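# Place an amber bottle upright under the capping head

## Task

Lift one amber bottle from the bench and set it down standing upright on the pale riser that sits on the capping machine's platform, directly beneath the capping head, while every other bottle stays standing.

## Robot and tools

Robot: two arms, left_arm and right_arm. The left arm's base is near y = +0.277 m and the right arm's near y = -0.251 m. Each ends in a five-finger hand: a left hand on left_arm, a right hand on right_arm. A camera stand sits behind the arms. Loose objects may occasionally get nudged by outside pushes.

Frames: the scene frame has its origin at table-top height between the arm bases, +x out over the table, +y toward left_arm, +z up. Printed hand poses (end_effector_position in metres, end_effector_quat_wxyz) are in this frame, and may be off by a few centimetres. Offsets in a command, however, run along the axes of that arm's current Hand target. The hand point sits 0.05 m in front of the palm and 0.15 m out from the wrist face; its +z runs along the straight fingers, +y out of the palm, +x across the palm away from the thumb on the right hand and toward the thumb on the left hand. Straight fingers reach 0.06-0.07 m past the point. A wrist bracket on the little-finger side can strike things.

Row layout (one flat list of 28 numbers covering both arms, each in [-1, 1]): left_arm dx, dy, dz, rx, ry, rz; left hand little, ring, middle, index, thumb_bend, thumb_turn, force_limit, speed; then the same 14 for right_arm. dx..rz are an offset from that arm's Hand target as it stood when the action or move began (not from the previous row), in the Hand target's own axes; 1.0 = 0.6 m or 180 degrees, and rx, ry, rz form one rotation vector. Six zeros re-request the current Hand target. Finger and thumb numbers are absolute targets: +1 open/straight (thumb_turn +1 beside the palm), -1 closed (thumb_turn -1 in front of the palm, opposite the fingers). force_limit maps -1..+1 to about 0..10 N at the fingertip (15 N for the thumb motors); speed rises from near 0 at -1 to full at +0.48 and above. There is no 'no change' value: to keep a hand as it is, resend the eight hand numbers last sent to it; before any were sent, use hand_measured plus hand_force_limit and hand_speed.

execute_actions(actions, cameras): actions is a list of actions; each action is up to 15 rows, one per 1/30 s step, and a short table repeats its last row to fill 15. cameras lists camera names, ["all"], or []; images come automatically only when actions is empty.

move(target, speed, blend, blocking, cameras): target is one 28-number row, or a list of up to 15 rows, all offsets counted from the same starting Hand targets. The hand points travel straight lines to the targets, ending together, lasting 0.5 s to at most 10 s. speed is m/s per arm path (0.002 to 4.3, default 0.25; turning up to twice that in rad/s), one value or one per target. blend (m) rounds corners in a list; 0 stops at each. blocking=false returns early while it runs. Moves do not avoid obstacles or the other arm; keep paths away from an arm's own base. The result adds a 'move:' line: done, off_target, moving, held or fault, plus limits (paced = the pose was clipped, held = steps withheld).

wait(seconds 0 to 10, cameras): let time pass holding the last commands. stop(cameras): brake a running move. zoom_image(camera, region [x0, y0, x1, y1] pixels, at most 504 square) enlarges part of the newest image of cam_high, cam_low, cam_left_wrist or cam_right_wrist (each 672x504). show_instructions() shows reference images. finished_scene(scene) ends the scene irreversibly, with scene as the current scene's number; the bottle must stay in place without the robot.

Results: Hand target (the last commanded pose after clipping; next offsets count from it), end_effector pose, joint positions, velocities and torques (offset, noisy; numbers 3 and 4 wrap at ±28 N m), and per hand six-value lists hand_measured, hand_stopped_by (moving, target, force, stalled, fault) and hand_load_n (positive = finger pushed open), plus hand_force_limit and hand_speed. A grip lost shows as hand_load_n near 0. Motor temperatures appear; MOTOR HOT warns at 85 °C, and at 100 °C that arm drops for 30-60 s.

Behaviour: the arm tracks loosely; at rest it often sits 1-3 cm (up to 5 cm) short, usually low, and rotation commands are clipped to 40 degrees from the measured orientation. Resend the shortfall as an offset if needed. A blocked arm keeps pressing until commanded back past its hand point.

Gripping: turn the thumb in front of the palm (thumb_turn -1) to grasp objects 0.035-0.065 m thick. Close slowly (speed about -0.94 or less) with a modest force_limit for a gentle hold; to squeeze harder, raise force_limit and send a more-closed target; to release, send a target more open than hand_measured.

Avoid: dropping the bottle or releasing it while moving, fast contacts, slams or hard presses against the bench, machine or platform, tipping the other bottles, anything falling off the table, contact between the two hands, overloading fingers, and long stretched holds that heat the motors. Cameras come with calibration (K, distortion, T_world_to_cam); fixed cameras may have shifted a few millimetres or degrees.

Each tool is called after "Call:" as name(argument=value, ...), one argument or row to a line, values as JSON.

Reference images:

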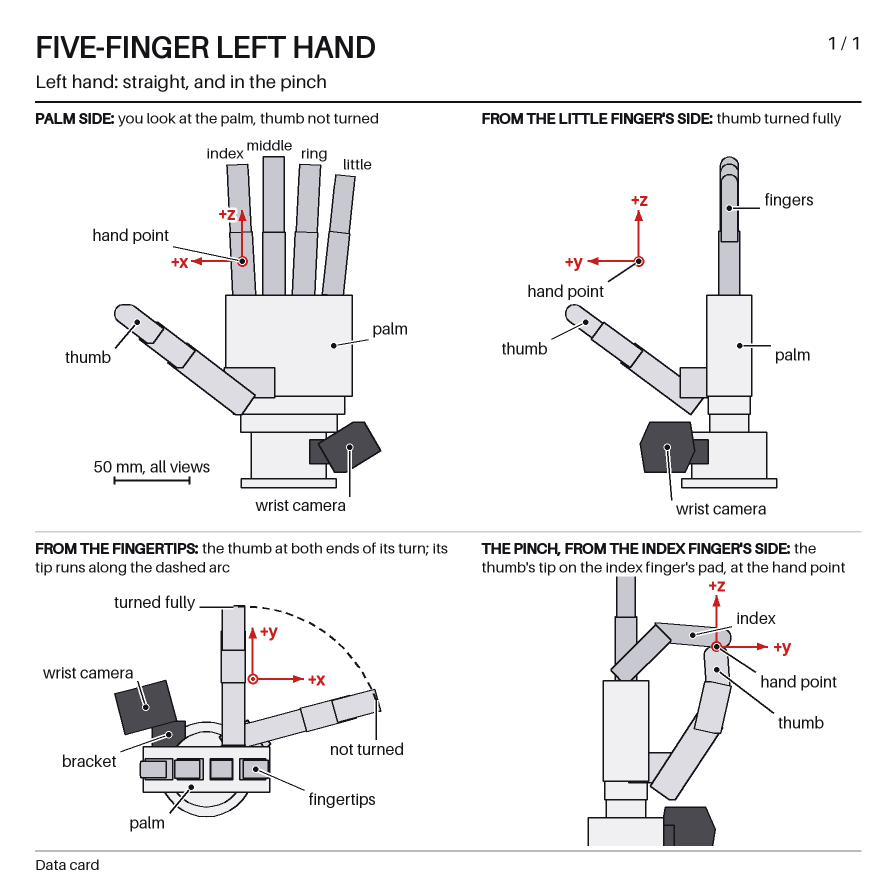

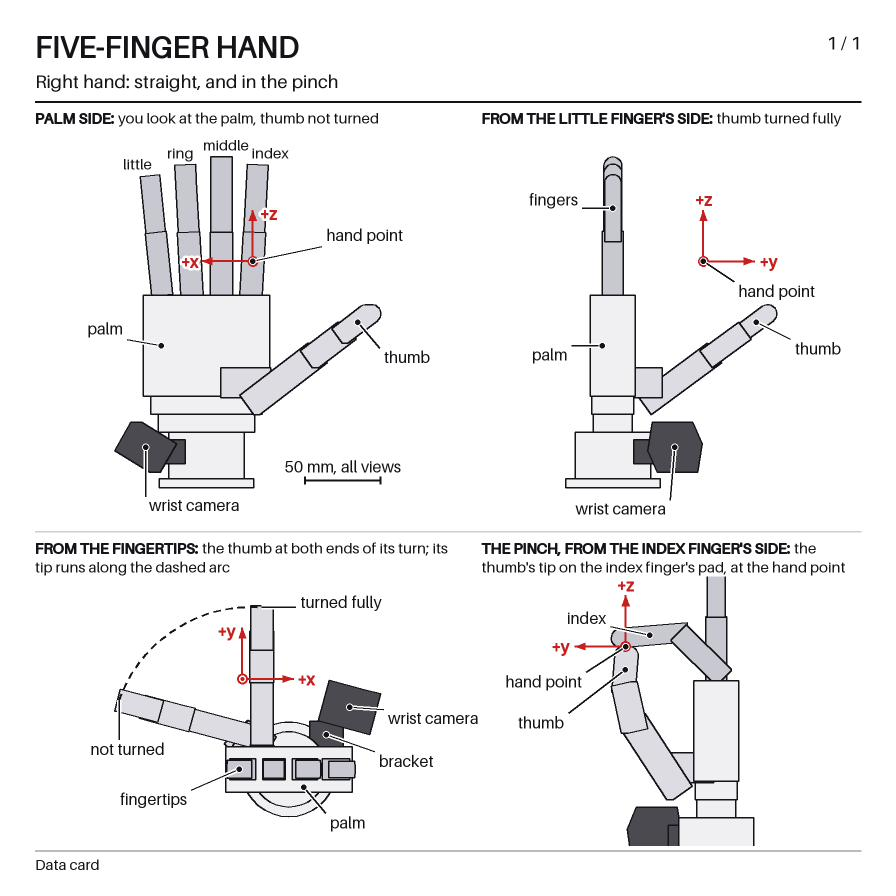

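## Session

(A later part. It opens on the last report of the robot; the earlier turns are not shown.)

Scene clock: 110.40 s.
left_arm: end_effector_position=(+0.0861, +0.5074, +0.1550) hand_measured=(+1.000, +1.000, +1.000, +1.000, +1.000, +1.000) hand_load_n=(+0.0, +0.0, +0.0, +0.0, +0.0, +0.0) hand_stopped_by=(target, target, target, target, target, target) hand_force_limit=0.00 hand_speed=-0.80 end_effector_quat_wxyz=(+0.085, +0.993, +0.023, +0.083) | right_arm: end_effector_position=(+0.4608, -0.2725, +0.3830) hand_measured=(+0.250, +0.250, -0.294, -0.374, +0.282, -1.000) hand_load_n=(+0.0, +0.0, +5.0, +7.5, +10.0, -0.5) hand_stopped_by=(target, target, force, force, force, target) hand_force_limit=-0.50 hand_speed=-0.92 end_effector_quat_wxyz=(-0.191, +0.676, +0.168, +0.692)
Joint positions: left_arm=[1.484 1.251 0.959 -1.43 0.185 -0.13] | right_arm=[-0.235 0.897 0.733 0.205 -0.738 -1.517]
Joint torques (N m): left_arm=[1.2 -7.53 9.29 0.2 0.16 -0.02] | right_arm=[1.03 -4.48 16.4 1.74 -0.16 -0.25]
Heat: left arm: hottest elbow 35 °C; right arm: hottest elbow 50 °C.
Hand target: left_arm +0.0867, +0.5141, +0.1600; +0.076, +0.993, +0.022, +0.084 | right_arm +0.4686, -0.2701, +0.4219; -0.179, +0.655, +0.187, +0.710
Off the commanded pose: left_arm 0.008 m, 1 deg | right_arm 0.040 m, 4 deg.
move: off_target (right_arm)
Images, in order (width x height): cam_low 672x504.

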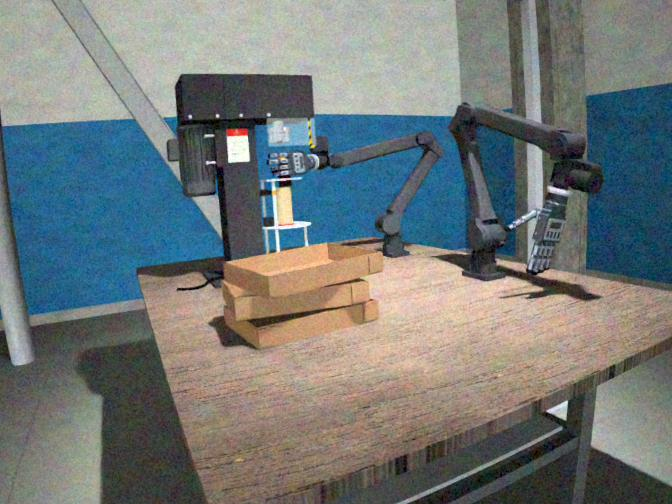

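Call:
move(
  target=[
    [0,0,0,0,0,0,1,1,1,1,1,1,0,-0.8, -0.0215,0.0035,0.004,0,0,0,0.25,0.25,-0.6,-0.5,-0.05,-1,-0.5,-0.92],
  ],
  speed=0.05,
  cameras=["cam_low"],
)

Call:
zoom_image(
  camera="cam_low",
  region=[255, 140, 325, 210],
)

Scene clock: 112.40 s.
left_arm: end_effector_position=(+0.0861, +0.5074, +0.1550) hand_measured=(+1.000, +1.000, +1.000, +1.000, +1.000, +1.000) hand_load_n=(+0.0, +0.0, +0.0, +0.0, +0.0, +0.0) hand_stopped_by=(target, target, target, target, target, target) hand_force_limit=0.00 hand_speed=-0.80 end_effector_quat_wxyz=(+0.085, +0.993, +0.023, +0.083) | right_arm: end_effector_position=(+0.4641, -0.2734, +0.3827) hand_measured=(+0.250, +0.250, -0.294, -0.374, +0.282, -1.000) hand_load_n=(+0.0, +0.0, +5.0, +7.0, +9.5, -0.5) hand_stopped_by=(target, target, force, force, force, target) hand_force_limit=-0.50 hand_speed=-0.92 end_effector_quat_wxyz=(-0.189, +0.673, +0.170, +0.694)
Joint positions: left_arm=[1.484 1.251 0.959 -1.43 0.185 -0.13] | right_arm=[-0.235 0.908 0.733 0.224 -0.738 -1.52]
Joint torques (N m): left_arm=[1.03 -7.12 9.31 0.27 0.14 -0.01] | right_arm=[1.49 -3.96 14.48 2.61 -0.07 -0.23]
Heat: left arm: hottest elbow 35 °C; right arm: hottest elbow 50 °C.
Hand target: left_arm +0.0867, +0.5141, +0.1600; +0.076, +0.993, +0.022, +0.084 | right_arm +0.4728, -0.2707, +0.4092; -0.179, +0.655, +0.187, +0.710
Off the commanded pose: left_arm 0.008 m, 1 deg | right_arm 0.028 m, 4 deg.
move: off_target (right_arm)
Images, in order (width x height): cam_low 672x504.

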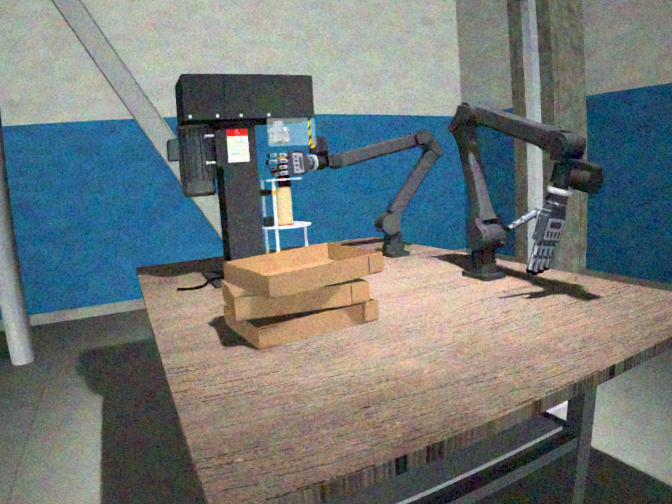

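Scaled by 7.200 from the camera's 672x504 image, which has a finer 960x720 frame.

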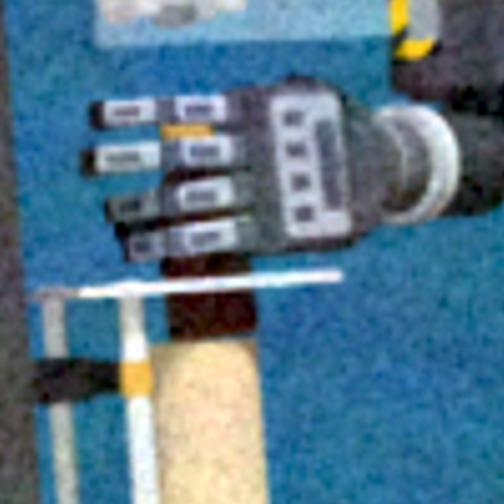

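Call:
move(
  target=[
    [0,0,0,0,0,0,1,1,1,1,1,1,0,-0.8, -0.0205,-0.002,-0.003,0,-0.003,0,0.25,0.25,-0.6,-0.5,-0.05,-1,-0.5,-0.92],
  ],
  speed=0.05,
  cameras=["cam_low"],
)

Call:
zoom_image(
  camera="cam_low",
  region=[255, 140, 325, 210],
)

Scene clock: 114.10 s.
left_arm: end_effector_position=(+0.0861, +0.5074, +0.1550) hand_measured=(+1.000, +1.000, +1.000, +1.000, +1.000, +1.000) hand_load_n=(+0.0, +0.0, +0.0, +0.0, +0.0, +0.0) hand_stopped_by=(target, target, target, target, target, target) hand_force_limit=0.00 hand_speed=-0.80 end_effector_quat_wxyz=(+0.085, +0.993, +0.023, +0.083) | right_arm: end_effector_position=(+0.4660, -0.2740, +0.3831) hand_measured=(+0.250, +0.250, -0.294, -0.374, +0.282, -1.000) hand_load_n=(+0.0, +0.0, +5.0, +7.0, +10.0, -1.0) hand_stopped_by=(target, target, force, force, force, target) hand_force_limit=-0.50 hand_speed=-0.92 end_effector_quat_wxyz=(-0.186, +0.671, +0.173, +0.696)
Joint positions: left_arm=[1.484 1.251 0.959 -1.43 0.185 -0.13] | right_arm=[-0.235 0.915 0.733 0.235 -0.738 -1.527]
Joint torques (N m): left_arm=[1.44 -7.41 9.42 0.2 0.17 -0.02] | right_arm=[1.32 -4.07 12.42 2.62 -0.03 -0.24]
Heat: left arm: hottest elbow 35 °C; right arm: hottest elbow 50 °C.
Hand target: left_arm +0.0867, +0.5141, +0.1600; +0.076, +0.993, +0.022, +0.084 | right_arm +0.4716, -0.2704, +0.3967; -0.178, +0.659, +0.187, +0.707
Off the commanded pose: left_arm 0.008 m, 1 deg | right_arm 0.015 m, 3 deg.
move: off_target (right_arm)
Images, in order (width x height): cam_low 672x504.

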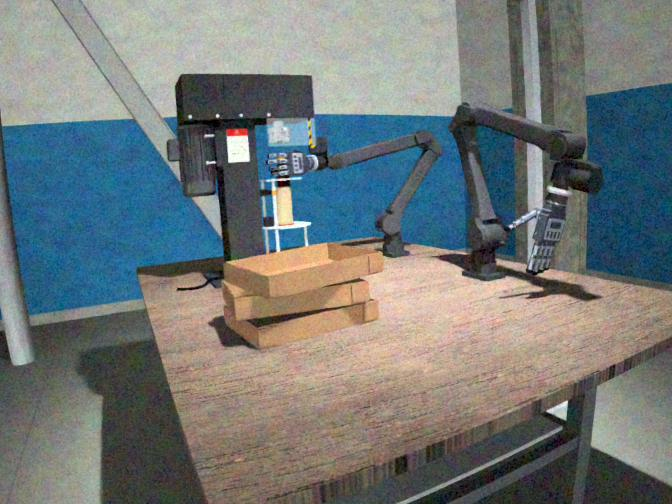

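Scaled by 7.200 from the camera's 672x504 image, which has a finer 960x720 frame.

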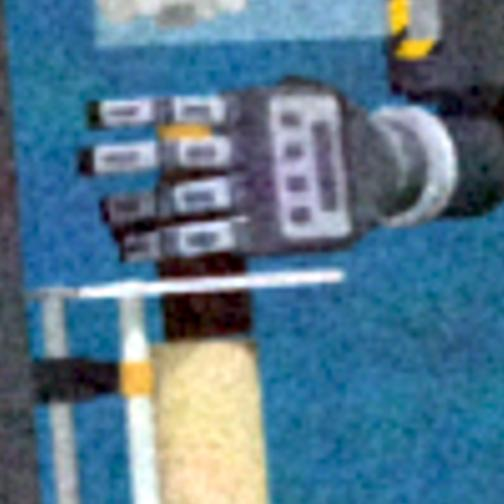

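Call:
move(
  target=[
    [0,0,0,0,0,0,1,1,1,1,1,1,0,-0.8, -0.0195,-0.003,-0.006,0,-0.004,0.002,0.25,0.25,-0.6,-0.5,-0.05,-1,-0.5,-0.92],
  ],
  speed=0.04,
  cameras=["cam_low"],
)

Call:
zoom_image(
  camera="cam_low",
  region=[255, 140, 325, 210],
)

Scene clock: 115.87 s.
left_arm: end_effector_position=(+0.0861, +0.5074, +0.1550) hand_measured=(+1.000, +1.000, +1.000, +1.000, +1.000, +1.000) hand_load_n=(-0.5, -0.5, +0.0, +0.0, +0.0, +0.5) hand_stopped_by=(target, target, target, target, target, target) hand_force_limit=0.00 hand_speed=-0.80 end_effector_quat_wxyz=(+0.085, +0.993, +0.023, +0.083) | right_arm: end_effector_position=(+0.4657, -0.2738, +0.3823) hand_measured=(+0.250, +0.250, -0.294, -0.374, +0.282, -1.000) hand_load_n=(+0.0, +0.0, +4.5, +7.0, +10.0, -1.0) hand_stopped_by=(target, target, force, force, force, target) hand_force_limit=-0.50 hand_speed=-0.92 end_effector_quat_wxyz=(-0.182, +0.669, +0.178, +0.699)
Joint positions: left_arm=[1.484 1.251 0.959 -1.43 0.185 -0.13] | right_arm=[-0.235 0.915 0.726 0.246 -0.74 -1.539]
Joint torques (N m): left_arm=[1.2 -7.24 9.29 0.29 0.16 -0.01] | right_arm=[1.03 -4.13 11.02 2.29 -0.09 -0.18]
Heat: left arm: hottest elbow 35 °C; right arm: hottest elbow 50 °C.
Hand target: left_arm +0.0867, +0.5141, +0.1600; +0.076, +0.993, +0.022, +0.084 | right_arm +0.4684, -0.2705, +0.3848; -0.179, +0.664, +0.187, +0.702
Off the commanded pose: left_arm 0.008 m, 1 deg | right_arm 0.005 m, 1 deg.
move: done
Images, in order (width x height): cam_low 672x504.

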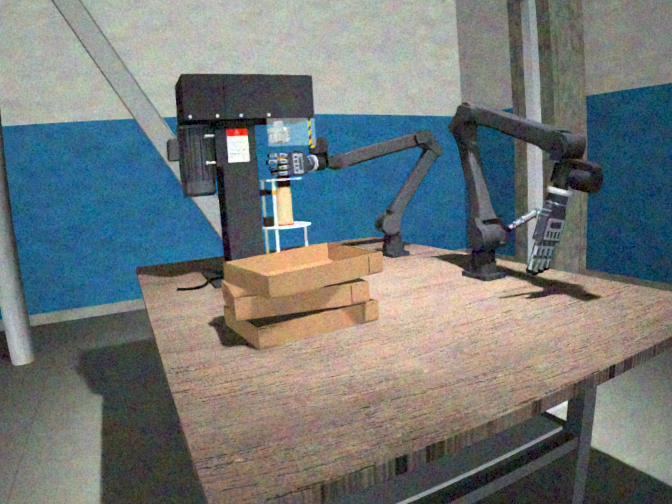

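Scaled by 7.200 from the camera's 672x504 image, which has a finer 960x720 frame.

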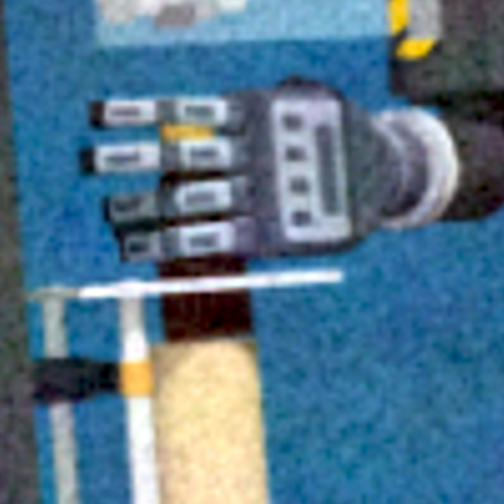

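Call:
move(
  target=[
    [0,0,0,0,0,0,1,1,1,1,1,1,0,-0.8, -0.015,0,-0.002,0,-0.006,0.008,0.25,0.25,-0.6,-0.5,-0.05,-1,-0.5,-0.92],
  ],
  speed=0.04,
  cameras=["cam_low"],
)

Call:
zoom_image(
  camera="cam_low",
  region=[255, 140, 325, 210],
)

Scene clock: 117.23 s.
left_arm: end_effector_position=(+0.0861, +0.5074, +0.1550) hand_measured=(+1.000, +1.000, +1.000, +1.000, +1.000, +1.000) hand_load_n=(+0.0, +0.0, +0.0, +0.0, +0.0, +0.0) hand_stopped_by=(target, target, target, target, target, target) hand_force_limit=0.00 hand_speed=-0.80 end_effector_quat_wxyz=(+0.085, +0.993, +0.023, +0.083) | right_arm: end_effector_position=(+0.4655, -0.2733, +0.3818) hand_measured=(+0.250, +0.250, -0.294, -0.374, +0.282, -1.000) hand_load_n=(+0.0, +0.0, +5.0, +7.0, +10.0, -1.0) hand_stopped_by=(target, target, force, force, force, target) hand_force_limit=-0.50 hand_speed=-0.92 end_effector_quat_wxyz=(-0.182, +0.669, +0.179, +0.698)
Joint positions: left_arm=[1.484 1.251 0.959 -1.43 0.185 -0.13] | right_arm=[-0.235 0.915 0.725 0.246 -0.743 -1.539]
Joint torques (N m): left_arm=[1.55 -7.06 9.29 0.18 0.16 0] | right_arm=[0.85 -4.42 10.65 1.54 -0.13 -0.09]
Heat: left arm: hottest elbow 35 °C; right arm: hottest elbow 50 °C.
Hand target: left_arm +0.0867, +0.5141, +0.1600; +0.076, +0.993, +0.022, +0.084 | right_arm +0.4678, -0.2711, +0.3757; -0.186, +0.672, +0.180, +0.693
Off the commanded pose: left_arm 0.008 m, 1 deg | right_arm 0.007 m, 1 deg.
move: done
Images, in order (width x height): cam_low 672x504.

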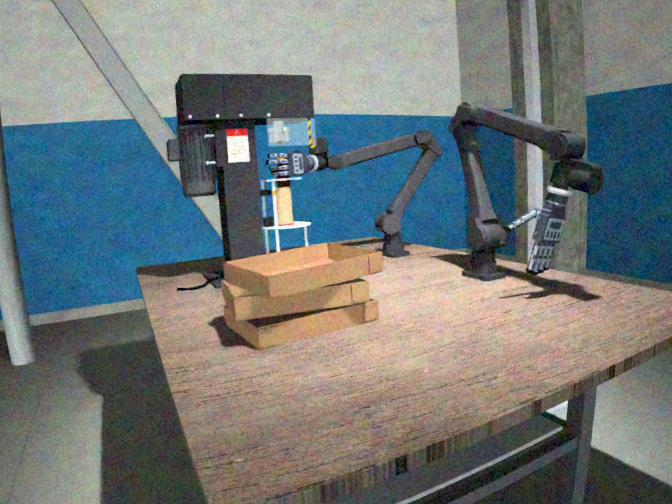

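Scaled by 7.200 from the camera's 672x504 image, which has a finer 960x720 frame.

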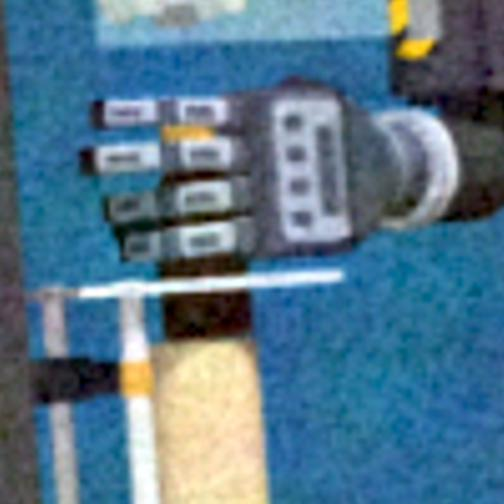

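Call:
move(
  target=[
    [0,0,0,0,0,0,1,1,1,1,1,1,0,-0.8, -0.018,0,0,0,-0.004,0.008,0.25,0.25,-0.6,-0.5,-0.05,-1,-0.5,-0.92],
  ],
  speed=0.04,
  cameras=["cam_low"],
)

Call:
zoom_image(
  camera="cam_low",
  region=[255, 140, 325, 210],
)

Scene clock: 118.73 s.
left_arm: end_effector_position=(+0.0861, +0.5074, +0.1550) hand_measured=(+1.000, +1.000, +1.000, +1.000, +1.000, +1.000) hand_load_n=(+0.0, -0.5, +0.0, +0.0, +0.0, +0.0) hand_stopped_by=(target, target, target, target, target, target) hand_force_limit=0.00 hand_speed=-0.80 end_effector_quat_wxyz=(+0.085, +0.993, +0.023, +0.083) | right_arm: end_effector_position=(+0.4654, -0.2731, +0.3811) hand_measured=(+0.250, +0.250, -0.294, -0.374, +0.282, -1.000) hand_load_n=(+0.0, +0.0, +4.5, +7.0, +10.0, -1.5) hand_stopped_by=(target, target, force, force, force, target) hand_force_limit=-0.50 hand_speed=-0.92 end_effector_quat_wxyz=(-0.183, +0.669, +0.179, +0.698)
Joint positions: left_arm=[1.484 1.251 0.959 -1.43 0.185 -0.13] | right_arm=[-0.235 0.915 0.724 0.246 -0.744 -1.539]
Joint torques (N m): left_arm=[1.26 -7.12 9.4 0.24 0.15 -0.02] | right_arm=[0.97 -3.55 9.78 1.47 -0.12 0.06]
Heat: left arm: hottest elbow 35 °C; right arm: hottest elbow 50 °C.
Hand target: left_arm +0.0867, +0.5141, +0.1600; +0.076, +0.993, +0.022, +0.084 | right_arm +0.4681, -0.2710, +0.3650; -0.194, +0.679, +0.173, +0.687
Off the commanded pose: left_arm 0.008 m, 1 deg | right_arm 0.017 m, 2 deg.
move: off_target (right_arm)
Images, in order (width x height): cam_low 672x504.

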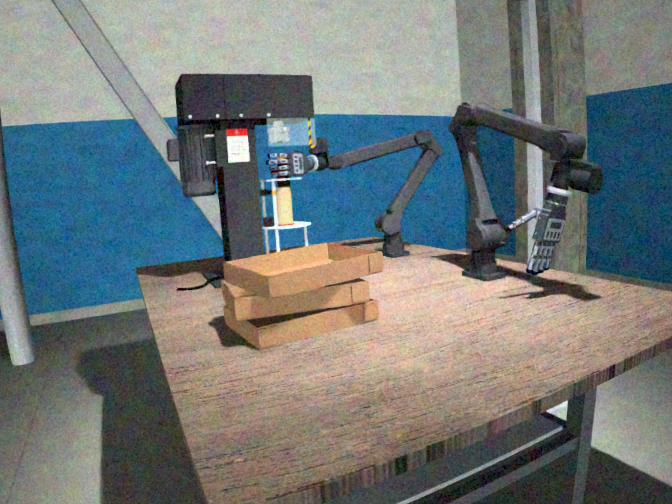

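Scaled by 7.200 from the camera's 672x504 image, which has a finer 960x720 frame.

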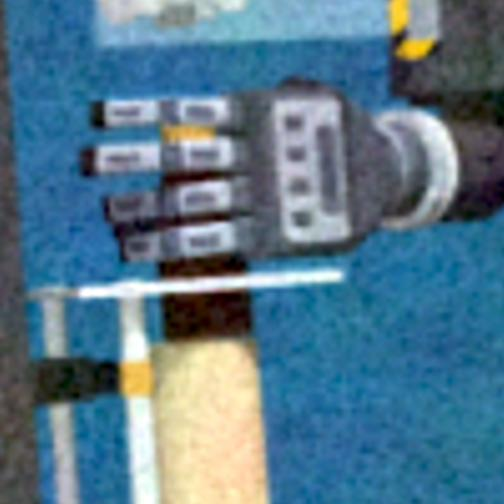

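Call:
move(
  target=[
    [0,0,0,0,0,0,1,1,1,1,1,1,0,-0.8, -0.0167,0,0,0,0,0.003,0.25,0.25,-0.6,-0.5,-0.05,-1,-0.5,-0.92],
  ],
  speed=0.04,
  cameras=["cam_low"],
)

Call:
zoom_image(
  camera="cam_low",
  region=[255, 140, 325, 210],
)

Scene clock: 120.37 s.
left_arm: end_effector_position=(+0.0861, +0.5074, +0.1550) hand_measured=(+1.000, +1.000, +1.000, +1.000, +1.000, +1.000) hand_load_n=(+0.0, +0.0, +0.0, +0.0, +0.0, +0.0) hand_stopped_by=(target, target, target, target, target, target) hand_force_limit=0.00 hand_speed=-0.80 end_effector_quat_wxyz=(+0.085, +0.993, +0.023, +0.083) | right_arm: end_effector_position=(+0.4647, -0.2730, +0.3802) hand_measured=(+0.250, +0.250, -0.294, -0.374, +0.282, -1.000) hand_load_n=(+0.0, -0.5, +5.0, +7.0, +9.5, -1.0) hand_stopped_by=(target, target, force, force, force, target) hand_force_limit=-0.50 hand_speed=-0.92 end_effector_quat_wxyz=(-0.180, +0.664, +0.182, +0.703)
Joint positions: left_arm=[1.484 1.251 0.959 -1.43 0.185 -0.13] | right_arm=[-0.235 0.915 0.711 0.275 -0.744 -1.539]
Joint torques (N m): left_arm=[1.2 -6.77 9.29 0.18 0.15 -0.01] | right_arm=[0.85 -3.14 8.94 1.48 -0.09 0.17]
Heat: left arm: hottest elbow 35 °C; right arm: hottest elbow 50 °C.
Hand target: left_arm +0.0867, +0.5141, +0.1600; +0.076, +0.993, +0.022, +0.084 | right_arm +0.4681, -0.2707, +0.3549; -0.197, +0.680, +0.169, +0.686
Off the commanded pose: left_arm 0.008 m, 1 deg | right_arm 0.026 m, 4 deg.
move: off_target (right_arm)
Images, in order (width x height): cam_low 672x504.

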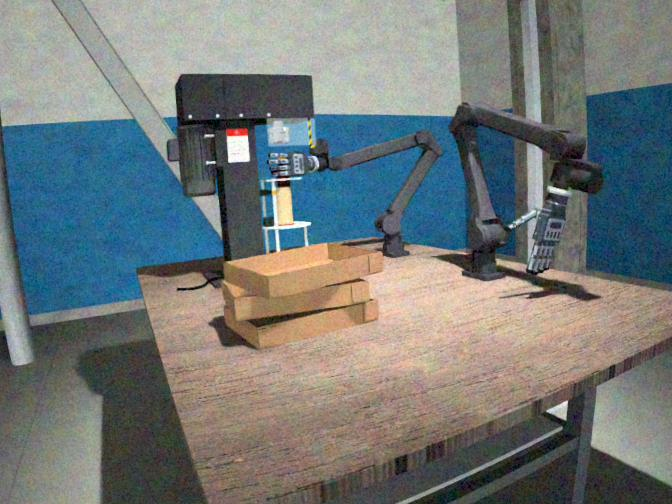

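Scaled by 7.200 from the camera's 672x504 image, which has a finer 960x720 frame.

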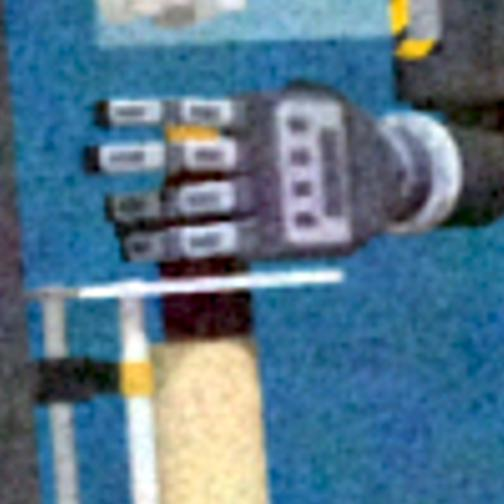

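Call:
move(
  target=[
    [0,0,0,0,0,0,1,1,1,1,1,1,0,-0.8, 0.052,0,0,0,0.008,0,0.25,0.25,-0.6,-0.5,-0.05,-1,-0.5,-0.92],
  ],
  speed=0.05,
  cameras=["cam_low"],
)

Call:
zoom_image(
  camera="cam_low",
  region=[255, 140, 325, 210],
)

Scene clock: 122.60 s.
left_arm: end_effector_position=(+0.0861, +0.5074, +0.1550) hand_measured=(+1.000, +1.000, +1.000, +1.000, +1.000, +1.000) hand_load_n=(+0.0, +0.0, +0.0, +0.0, +0.0, +0.0) hand_stopped_by=(target, target, target, target, target, target) hand_force_limit=0.00 hand_speed=-0.80 end_effector_quat_wxyz=(+0.085, +0.993, +0.023, +0.083) | right_arm: end_effector_position=(+0.4650, -0.2727, +0.3805) hand_measured=(+0.250, +0.250, -0.294, -0.374, +0.282, -1.000) hand_load_n=(+0.0, +0.0, +5.0, +7.0, +9.5, -0.5) hand_stopped_by=(target, target, force, force, force, target) hand_force_limit=-0.50 hand_speed=-0.92 end_effector_quat_wxyz=(-0.183, +0.666, +0.181, +0.700)
Joint positions: left_arm=[1.484 1.251 0.959 -1.43 0.185 -0.13] | right_arm=[-0.235 0.915 0.717 0.261 -0.745 -1.537]
Joint torques (N m): left_arm=[1.26 -7.24 9.26 0.27 0.14 -0.03] | right_arm=[0.56 -4.31 13.38 0.76 -0.18 0.42]
Heat: left arm: hottest elbow 35 °C; right arm: hottest elbow 50 °C.
Hand target: left_arm +0.0867, +0.5141, +0.1600; +0.076, +0.993, +0.022, +0.084 | right_arm +0.4682, -0.2719, +0.3862; -0.199, +0.671, +0.167, +0.694
Off the commanded pose: left_arm 0.008 m, 1 deg | right_arm 0.006 m, 3 deg.
move: off_target (right_arm)
Images, in order (width x height): cam_low 672x504.

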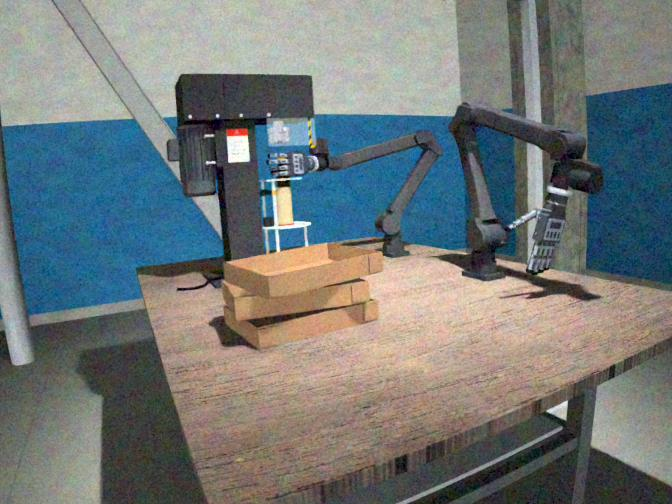

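Scaled by 7.200 from the camera's 672x504 image, which has a finer 960x720 frame.

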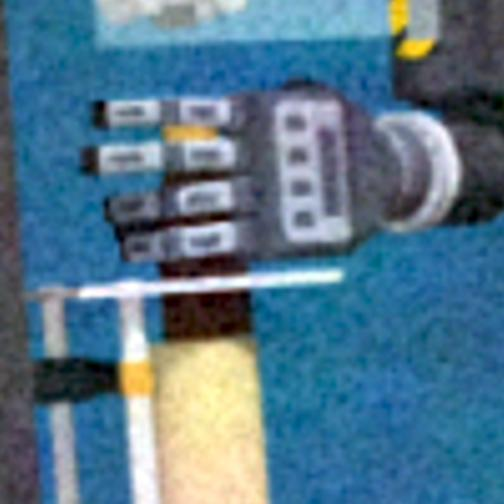

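Call:
move(
  target=[
    [0,0,0,0,0,0,1,1,1,1,1,1,0,-0.8, 0.006,0,0,0,0.004,0,0.25,0.25,-0.05,-0.15,0.45,-1,-0.5,-0.92],
  ],
  speed=0.03,
  cameras=["cam_low"],
)

Call:
zoom_image(
  camera="cam_low",
  region=[255, 140, 325, 210],
)

Scene clock: 125.53 s.
left_arm: end_effector_position=(+0.0861, +0.5074, +0.1550) hand_measured=(+1.000, +1.000, +1.000, +1.000, +1.000, +1.000) hand_load_n=(+0.0, +0.0, +0.0, +0.0, +0.0, +0.0) hand_stopped_by=(target, target, target, target, target, target) hand_force_limit=0.00 hand_speed=-0.80 end_effector_quat_wxyz=(+0.085, +0.993, +0.023, +0.083) | right_arm: end_effector_position=(+0.4643, -0.2709, +0.3781) hand_measured=(+0.250, +0.250, -0.050, -0.150, +0.450, -1.000) hand_load_n=(+0.0, +0.0, +0.0, +0.0, -0.5, +0.0) hand_stopped_by=(target, target, target, target, target, target) hand_force_limit=-0.50 hand_speed=-0.92 end_effector_quat_wxyz=(-0.198, +0.670, +0.168, +0.696)
Joint positions: left_arm=[1.484 1.251 0.959 -1.43 0.185 -0.13] | right_arm=[-0.235 0.915 0.717 0.261 -0.748 -1.496]
Joint torques (N m): left_arm=[1.03 -7.3 9.25 0.23 0.15 -0.01] | right_arm=[0.73 -4.48 13.26 1.32 -0.07 0.09]
Heat: left arm: hottest elbow 35 °C; right arm: hottest elbow 50 °C.
Hand target: left_arm +0.0867, +0.5141, +0.1600; +0.076, +0.993, +0.022, +0.084 | right_arm +0.4682, -0.2721, +0.3898; -0.200, +0.667, +0.166, +0.699
Off the commanded pose: left_arm 0.008 m, 1 deg | right_arm 0.012 m, 1 deg.
move: off_target (right_arm)
Images, in order (width x height): cam_low 672x504.

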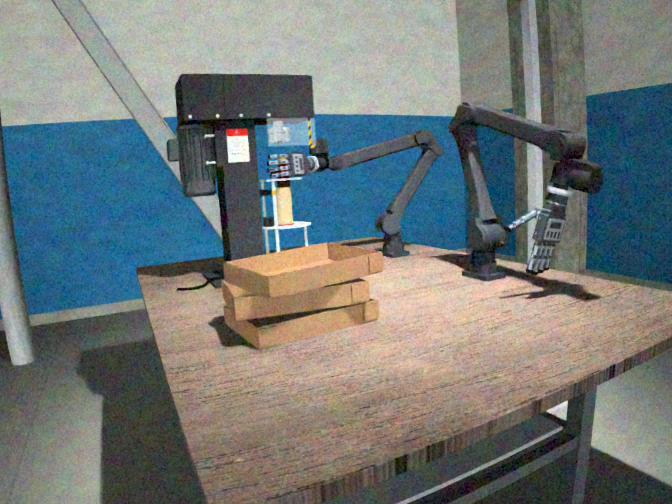

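Scaled by 7.200 from the camera's 672x504 image, which has a finer 960x720 frame.

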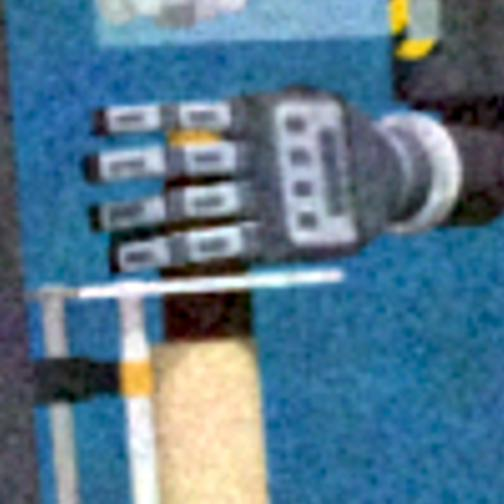

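Call:
move(
  target=[
    [0,0,0,0,0,0,1,1,1,1,1,1,0,-0.8, 0.004,0,0,0,0.004,0,0.6,0.6,0.45,0.4,0.75,-1,-0.5,-0.8],
    [0,0,0,0,0,0,1,1,1,1,1,1,0,-0.8, 0.004,0,0.0,0,0.004,0,0.9,0.9,0.85,0.85,1,-1,-0.5,-0.6],
  ],
  speed=0.04,
  cameras=["cam_low", "cam_right_wrist"],
)

Call:
zoom_image(
  camera="cam_low",
  region=[255, 140, 325, 210],
)

Scene clock: 129.23 s.
left_arm: end_effector_position=(+0.0861, +0.5074, +0.1550) hand_measured=(+1.000, +1.000, +1.000, +1.000, +1.000, +1.000) hand_load_n=(+0.0, +0.0, +0.0, +0.0, +0.0, +0.0) hand_stopped_by=(target, target, target, target, target, target) hand_force_limit=0.00 hand_speed=-0.80 end_effector_quat_wxyz=(+0.085, +0.993, +0.023, +0.083) | right_arm: end_effector_position=(+0.4641, -0.2706, +0.3774) hand_measured=(+0.900, +0.900, +0.850, +0.850, +1.000, -1.000) hand_load_n=(+0.0, +0.0, +0.0, +0.0, +0.0, +0.5) hand_stopped_by=(target, target, target, target, target, target) hand_force_limit=-0.50 hand_speed=-0.60 end_effector_quat_wxyz=(-0.202, +0.671, +0.164, +0.695)
Joint positions: left_arm=[1.484 1.251 0.959 -1.43 0.185 -0.13] | right_arm=[-0.235 0.915 0.717 0.261 -0.748 -1.484]
Joint torques (N m): left_arm=[1.14 -7.18 9.26 0.23 0.15 -0.01] | right_arm=[0.38 -4.48 12.96 2.13 -0.05 0.09]
Heat: left arm: hottest elbow 35 °C; right arm: hottest elbow 50 °C.
Hand target: left_arm +0.0867, +0.5141, +0.1600; +0.076, +0.993, +0.022, +0.084 | right_arm +0.4681, -0.2722, +0.3922; -0.201, +0.662, +0.164, +0.703
Off the commanded pose: left_arm 0.008 m, 1 deg | right_arm 0.015 m, 1 deg.
move: off_target (right_arm); target 2's new numbers were sent with right_arm's hand 0.015 m and 1 deg from that target
camera_calibration:
cam_right_wrist: T_world_to_cam=[[0.458471, -0.847034, 0.268955, -0.545987], [-0.283479, -0.426211, -0.85906, 0.339706], [0.842285, 0.317611, -0.435522, -0.0333638], [0, 0, 0, 1]] pos_world=[0.374721, -0.307087, 0.424143]
Images, in order (width x height): cam_low 672x504, cam_right_wrist 672x504.

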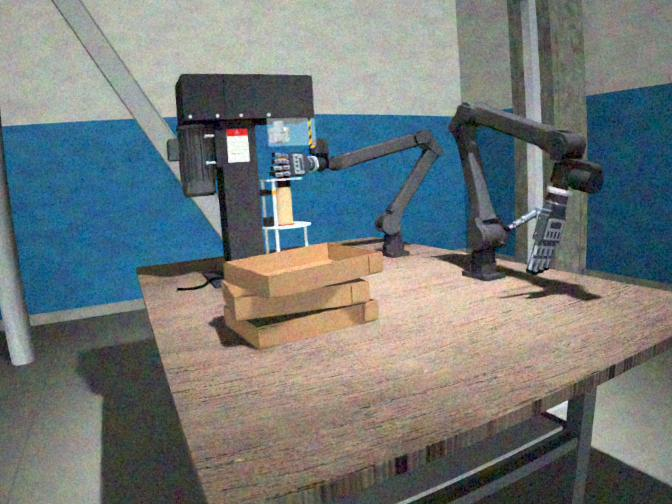

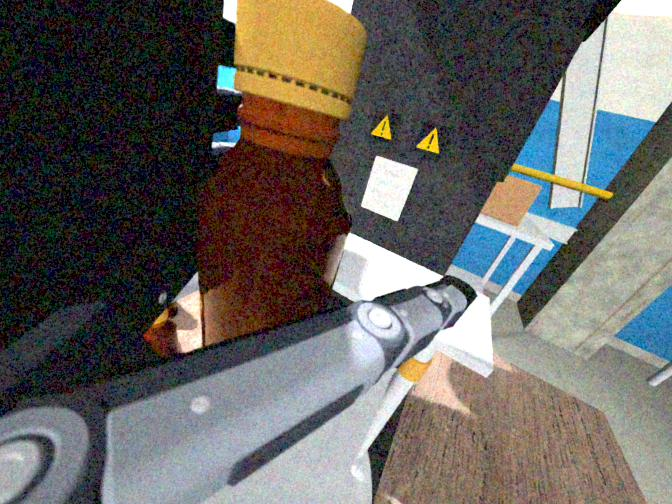

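Scaled by 7.200 from the camera's 672x504 image, which has a finer 960x720 frame.

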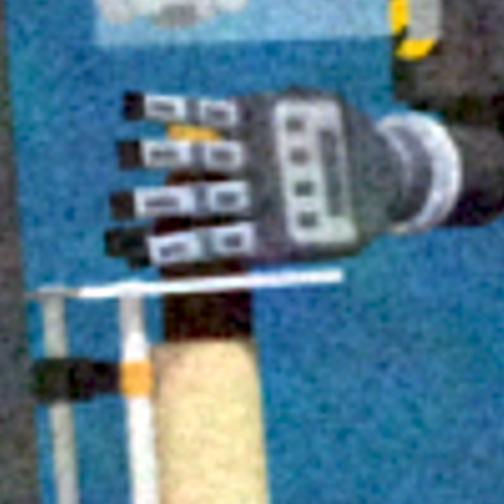

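Call:
move(
  target=[
    [0,0,0,0,0,0,1,1,1,1,1,1,0,-0.8, 0.0,-0.011,-0.04,0,0,0,1,1,1,1,1,-1,-0.5,-0.6],
  ],
  speed=0.04,
  cameras=["cam_low", "cam_right_wrist"],
)

Call:
zoom_image(
  camera="cam_low",
  region=[255, 140, 325, 210],
)

Scene clock: 131.20 s.
left_arm: end_effector_position=(+0.0861, +0.5074, +0.1550) hand_measured=(+1.000, +1.000, +1.000, +1.000, +1.000, +1.000) hand_load_n=(+0.0, +0.0, +0.0, +0.0, +0.0, +0.0) hand_stopped_by=(target, target, target, target, target, target) hand_force_limit=0.00 hand_speed=-0.80 end_effector_quat_wxyz=(+0.085, +0.993, +0.023, +0.083) | right_arm: end_effector_position=(+0.4483, -0.2737, +0.3846) hand_measured=(+1.000, +1.000, +1.000, +1.000, +1.000, -1.000) hand_load_n=(+0.0, +0.0, +0.0, +0.0, +0.0, +0.5) hand_stopped_by=(target, target, target, target, target, target) hand_force_limit=-0.50 hand_speed=-0.60 end_effector_quat_wxyz=(-0.203, +0.664, +0.170, +0.700)
Joint positions: left_arm=[1.484 1.251 0.959 -1.43 0.185 -0.13] | right_arm=[-0.265 0.867 0.699 0.255 -0.787 -1.479]
Joint torques (N m): left_arm=[0.85 -7.53 9.32 0.17 0.15 -0.02] | right_arm=[-0.32 -5.6 11.22 1.4 -0.11 0.09]
Heat: left arm: hottest elbow 35 °C; right arm: hottest elbow 49 °C.
Hand target: left_arm +0.0867, +0.5141, +0.1600; +0.076, +0.993, +0.022, +0.084 | right_arm +0.4440, -0.2786, +0.3907; -0.201, +0.662, +0.164, +0.703
Off the commanded pose: left_arm 0.008 m, 1 deg | right_arm 0.009 m, 1 deg.
move: done
camera_calibration:
cam_right_wrist: T_world_to_cam=[[0.461154, -0.841683, 0.280904, -0.547658], [-0.263387, -0.432153, -0.862479, 0.330824], [0.847328, 0.323749, -0.420978, -0.022012], [0, 0, 0, 1]] pos_world=[0.358341, -0.310861, 0.429902]
Images, in order (width x height): cam_low 672x504, cam_right_wrist 672x504.

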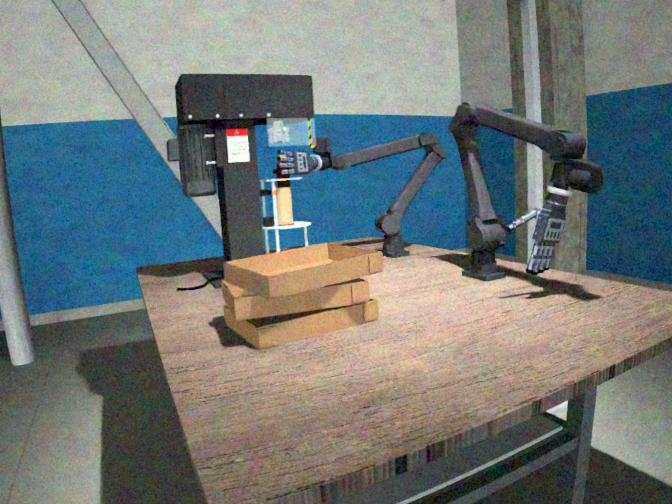

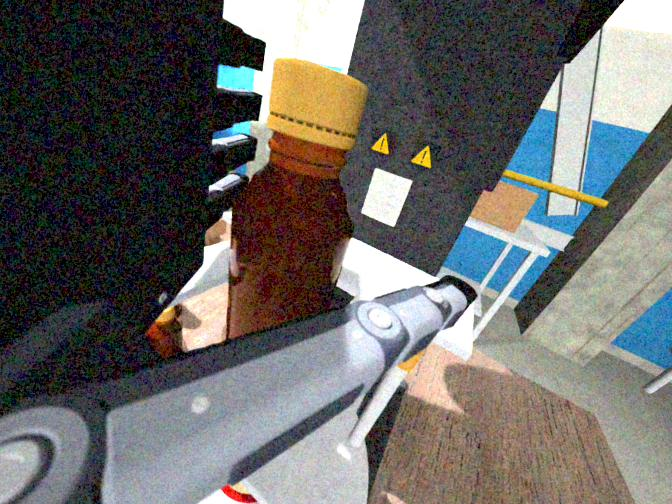

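Scaled by 7.200 from the camera's 672x504 image, which has a finer 960x720 frame.

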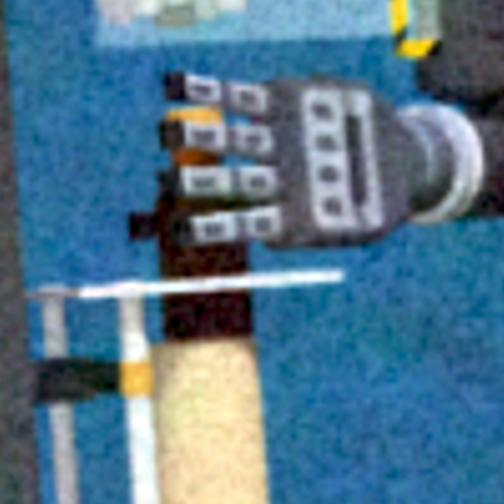

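Call:
move(
  target=[0,0,0,0,0,0,1,1,1,1,1,1,0,-0.8,0.004,-0.008,-0.17,0,0,0,1,1,1,1,1,-1,-0.5,-0.6],
  speed=0.07,
  cameras=["cam_low","cam_right_wrist"],
)

Scene clock: 134.90 s.
left_arm: end_effector_position=(+0.0861, +0.5074, +0.1550) hand_measured=(+1.000, +1.000, +1.000, +1.000, +1.000, +1.000) hand_load_n=(+0.0, +0.0, +0.0, +0.0, +0.0, +0.0) hand_stopped_by=(target, target, target, target, target, target) hand_force_limit=0.00 hand_speed=-0.80 end_effector_quat_wxyz=(+0.085, +0.993, +0.023, +0.083) | right_arm: end_effector_position=(+0.3572, -0.3225, +0.3809) hand_measured=(+1.000, +1.000, +1.000, +1.000, +1.000, -1.000) hand_load_n=(+0.0, +0.0, +0.0, +0.0, +0.0, +0.0) hand_stopped_by=(target, target, target, target, target, target) hand_force_limit=-0.50 hand_speed=-0.60 end_effector_quat_wxyz=(-0.204, +0.664, +0.168, +0.699)
Joint positions: left_arm=[1.484 1.251 0.959 -1.43 0.185 -0.13] | right_arm=[-0.598 0.647 0.591 0.198 -1.117 -1.407]
Joint torques (N m): left_arm=[1.14 -7.18 9.29 0.23 0.17 -0.02] | right_arm=[-0.26 -2.37 11.06 1.48 -0.06 0.11]
Heat: left arm: hottest elbow 35 °C; right arm: hottest elbow 50 °C.
Hand target: left_arm +0.0867, +0.5141, +0.1600; +0.076, +0.993, +0.022, +0.084 | right_arm +0.3534, -0.3254, +0.3862; -0.201, +0.662, +0.164, +0.703
Off the commanded pose: left_arm 0.008 m, 1 deg | right_arm 0.007 m, 1 deg.
move: done
camera_calibration:
cam_right_wrist: T_world_to_cam=[[0.461521, -0.843252, 0.275544, -0.544349], [-0.265209, -0.427546, -0.864215, 0.285344], [0.846559, 0.325777, -0.42096, 0.0703647], [0, 0, 0, 1]] pos_world=[0.267336, -0.359949, 0.426211]
Images, in order (width x height): cam_low 672x504, cam_right_wrist 672x504.

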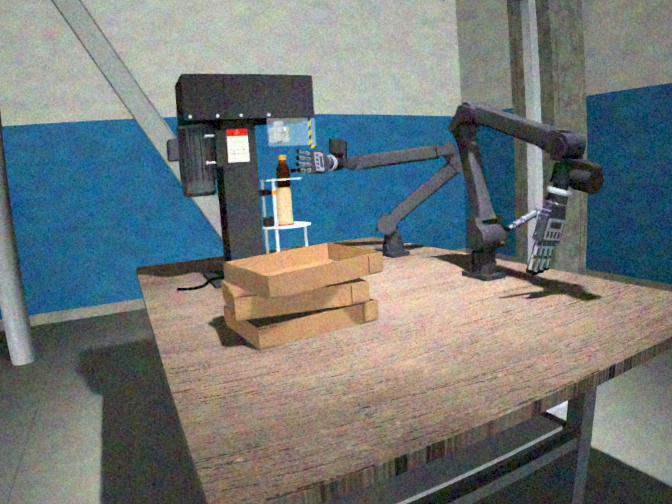

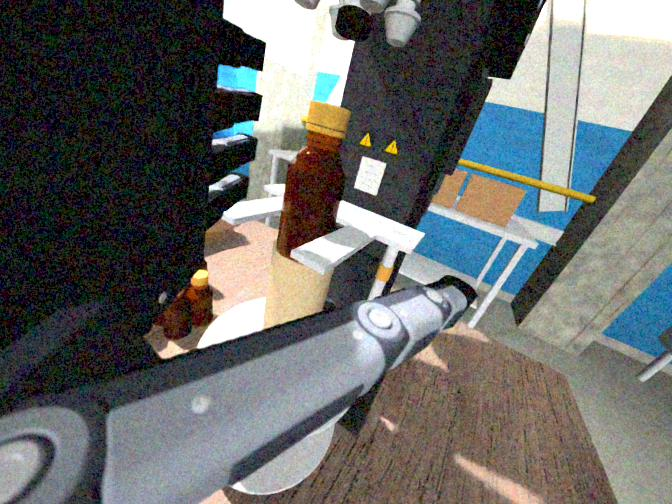

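Call:
move(
  target=[0,0,0,0,0,0,1,1,1,1,1,1,0,-0.8,0.0,-0.04,-0.1,0,0,0,1,1,1,1,1,-1,-0.5,-0.6],
  speed=0.15,
  cameras=["cam_low","cam_high"],
)

Scene clock: 137.13 s.
left_arm: end_effector_position=(+0.0861, +0.5074, +0.1550) hand_measured=(+1.000, +1.000, +1.000, +1.000, +1.000, +1.000) hand_load_n=(+0.0, +0.0, +0.0, +0.0, +0.0, +0.0) hand_stopped_by=(target, target, target, target, target, target) hand_force_limit=0.00 hand_speed=-0.80 end_effector_quat_wxyz=(+0.085, +0.993, +0.023, +0.083) | right_arm: end_effector_position=(+0.2918, -0.3316, +0.3785) hand_measured=(+1.000, +1.000, +1.000, +1.000, +1.000, -1.000) hand_load_n=(+0.0, +0.0, +0.0, +0.0, +0.0, +0.0) hand_stopped_by=(target, target, target, target, target, target) hand_force_limit=-0.50 hand_speed=-0.60 end_effector_quat_wxyz=(-0.206, +0.665, +0.165, +0.698)
Joint positions: left_arm=[1.484 1.251 0.959 -1.43 0.185 -0.13] | right_arm=[-0.855 0.487 0.515 0.273 -1.368 -1.232]
Joint torques (N m): left_arm=[0.91 -7.53 9.35 0.27 0.17 0] | right_arm=[-0.21 -0.03 10.74 1.76 0.1 0.11]
Heat: left arm: hottest elbow 35 °C; right arm: hottest elbow 49 °C.
Hand target: left_arm +0.0867, +0.5141, +0.1600; +0.076, +0.993, +0.022, +0.084 | right_arm +0.2894, -0.3344, +0.3830; -0.201, +0.662, +0.164, +0.703
Off the commanded pose: left_arm 0.008 m, 1 deg | right_arm 0.006 m, 1 deg.
move: done
Images, in order (width x height): cam_high 672x504, cam_low 672x504.

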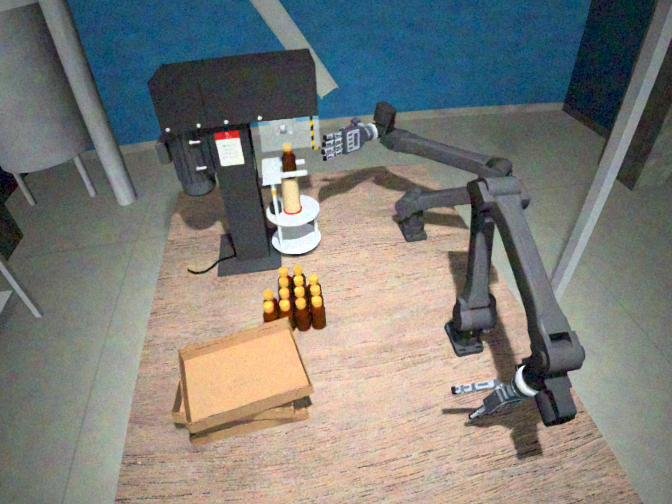

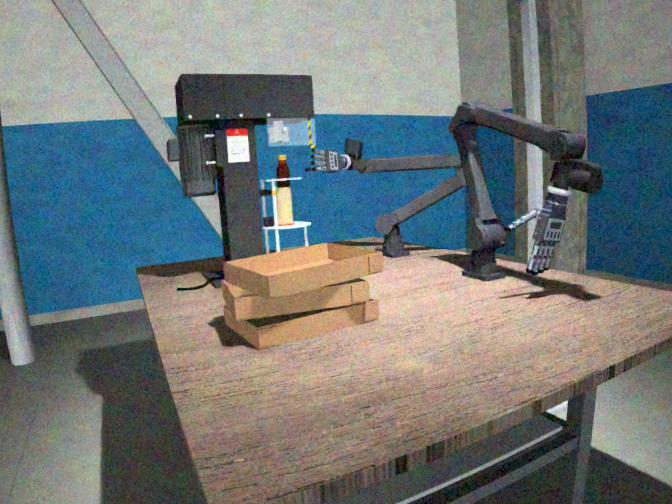

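The bottle is standing upright on the riser, the hand is clear, and the other bottles are still standing.

Call:
finished_scene(
  scene=3,
)

The scene is finished: the task was done.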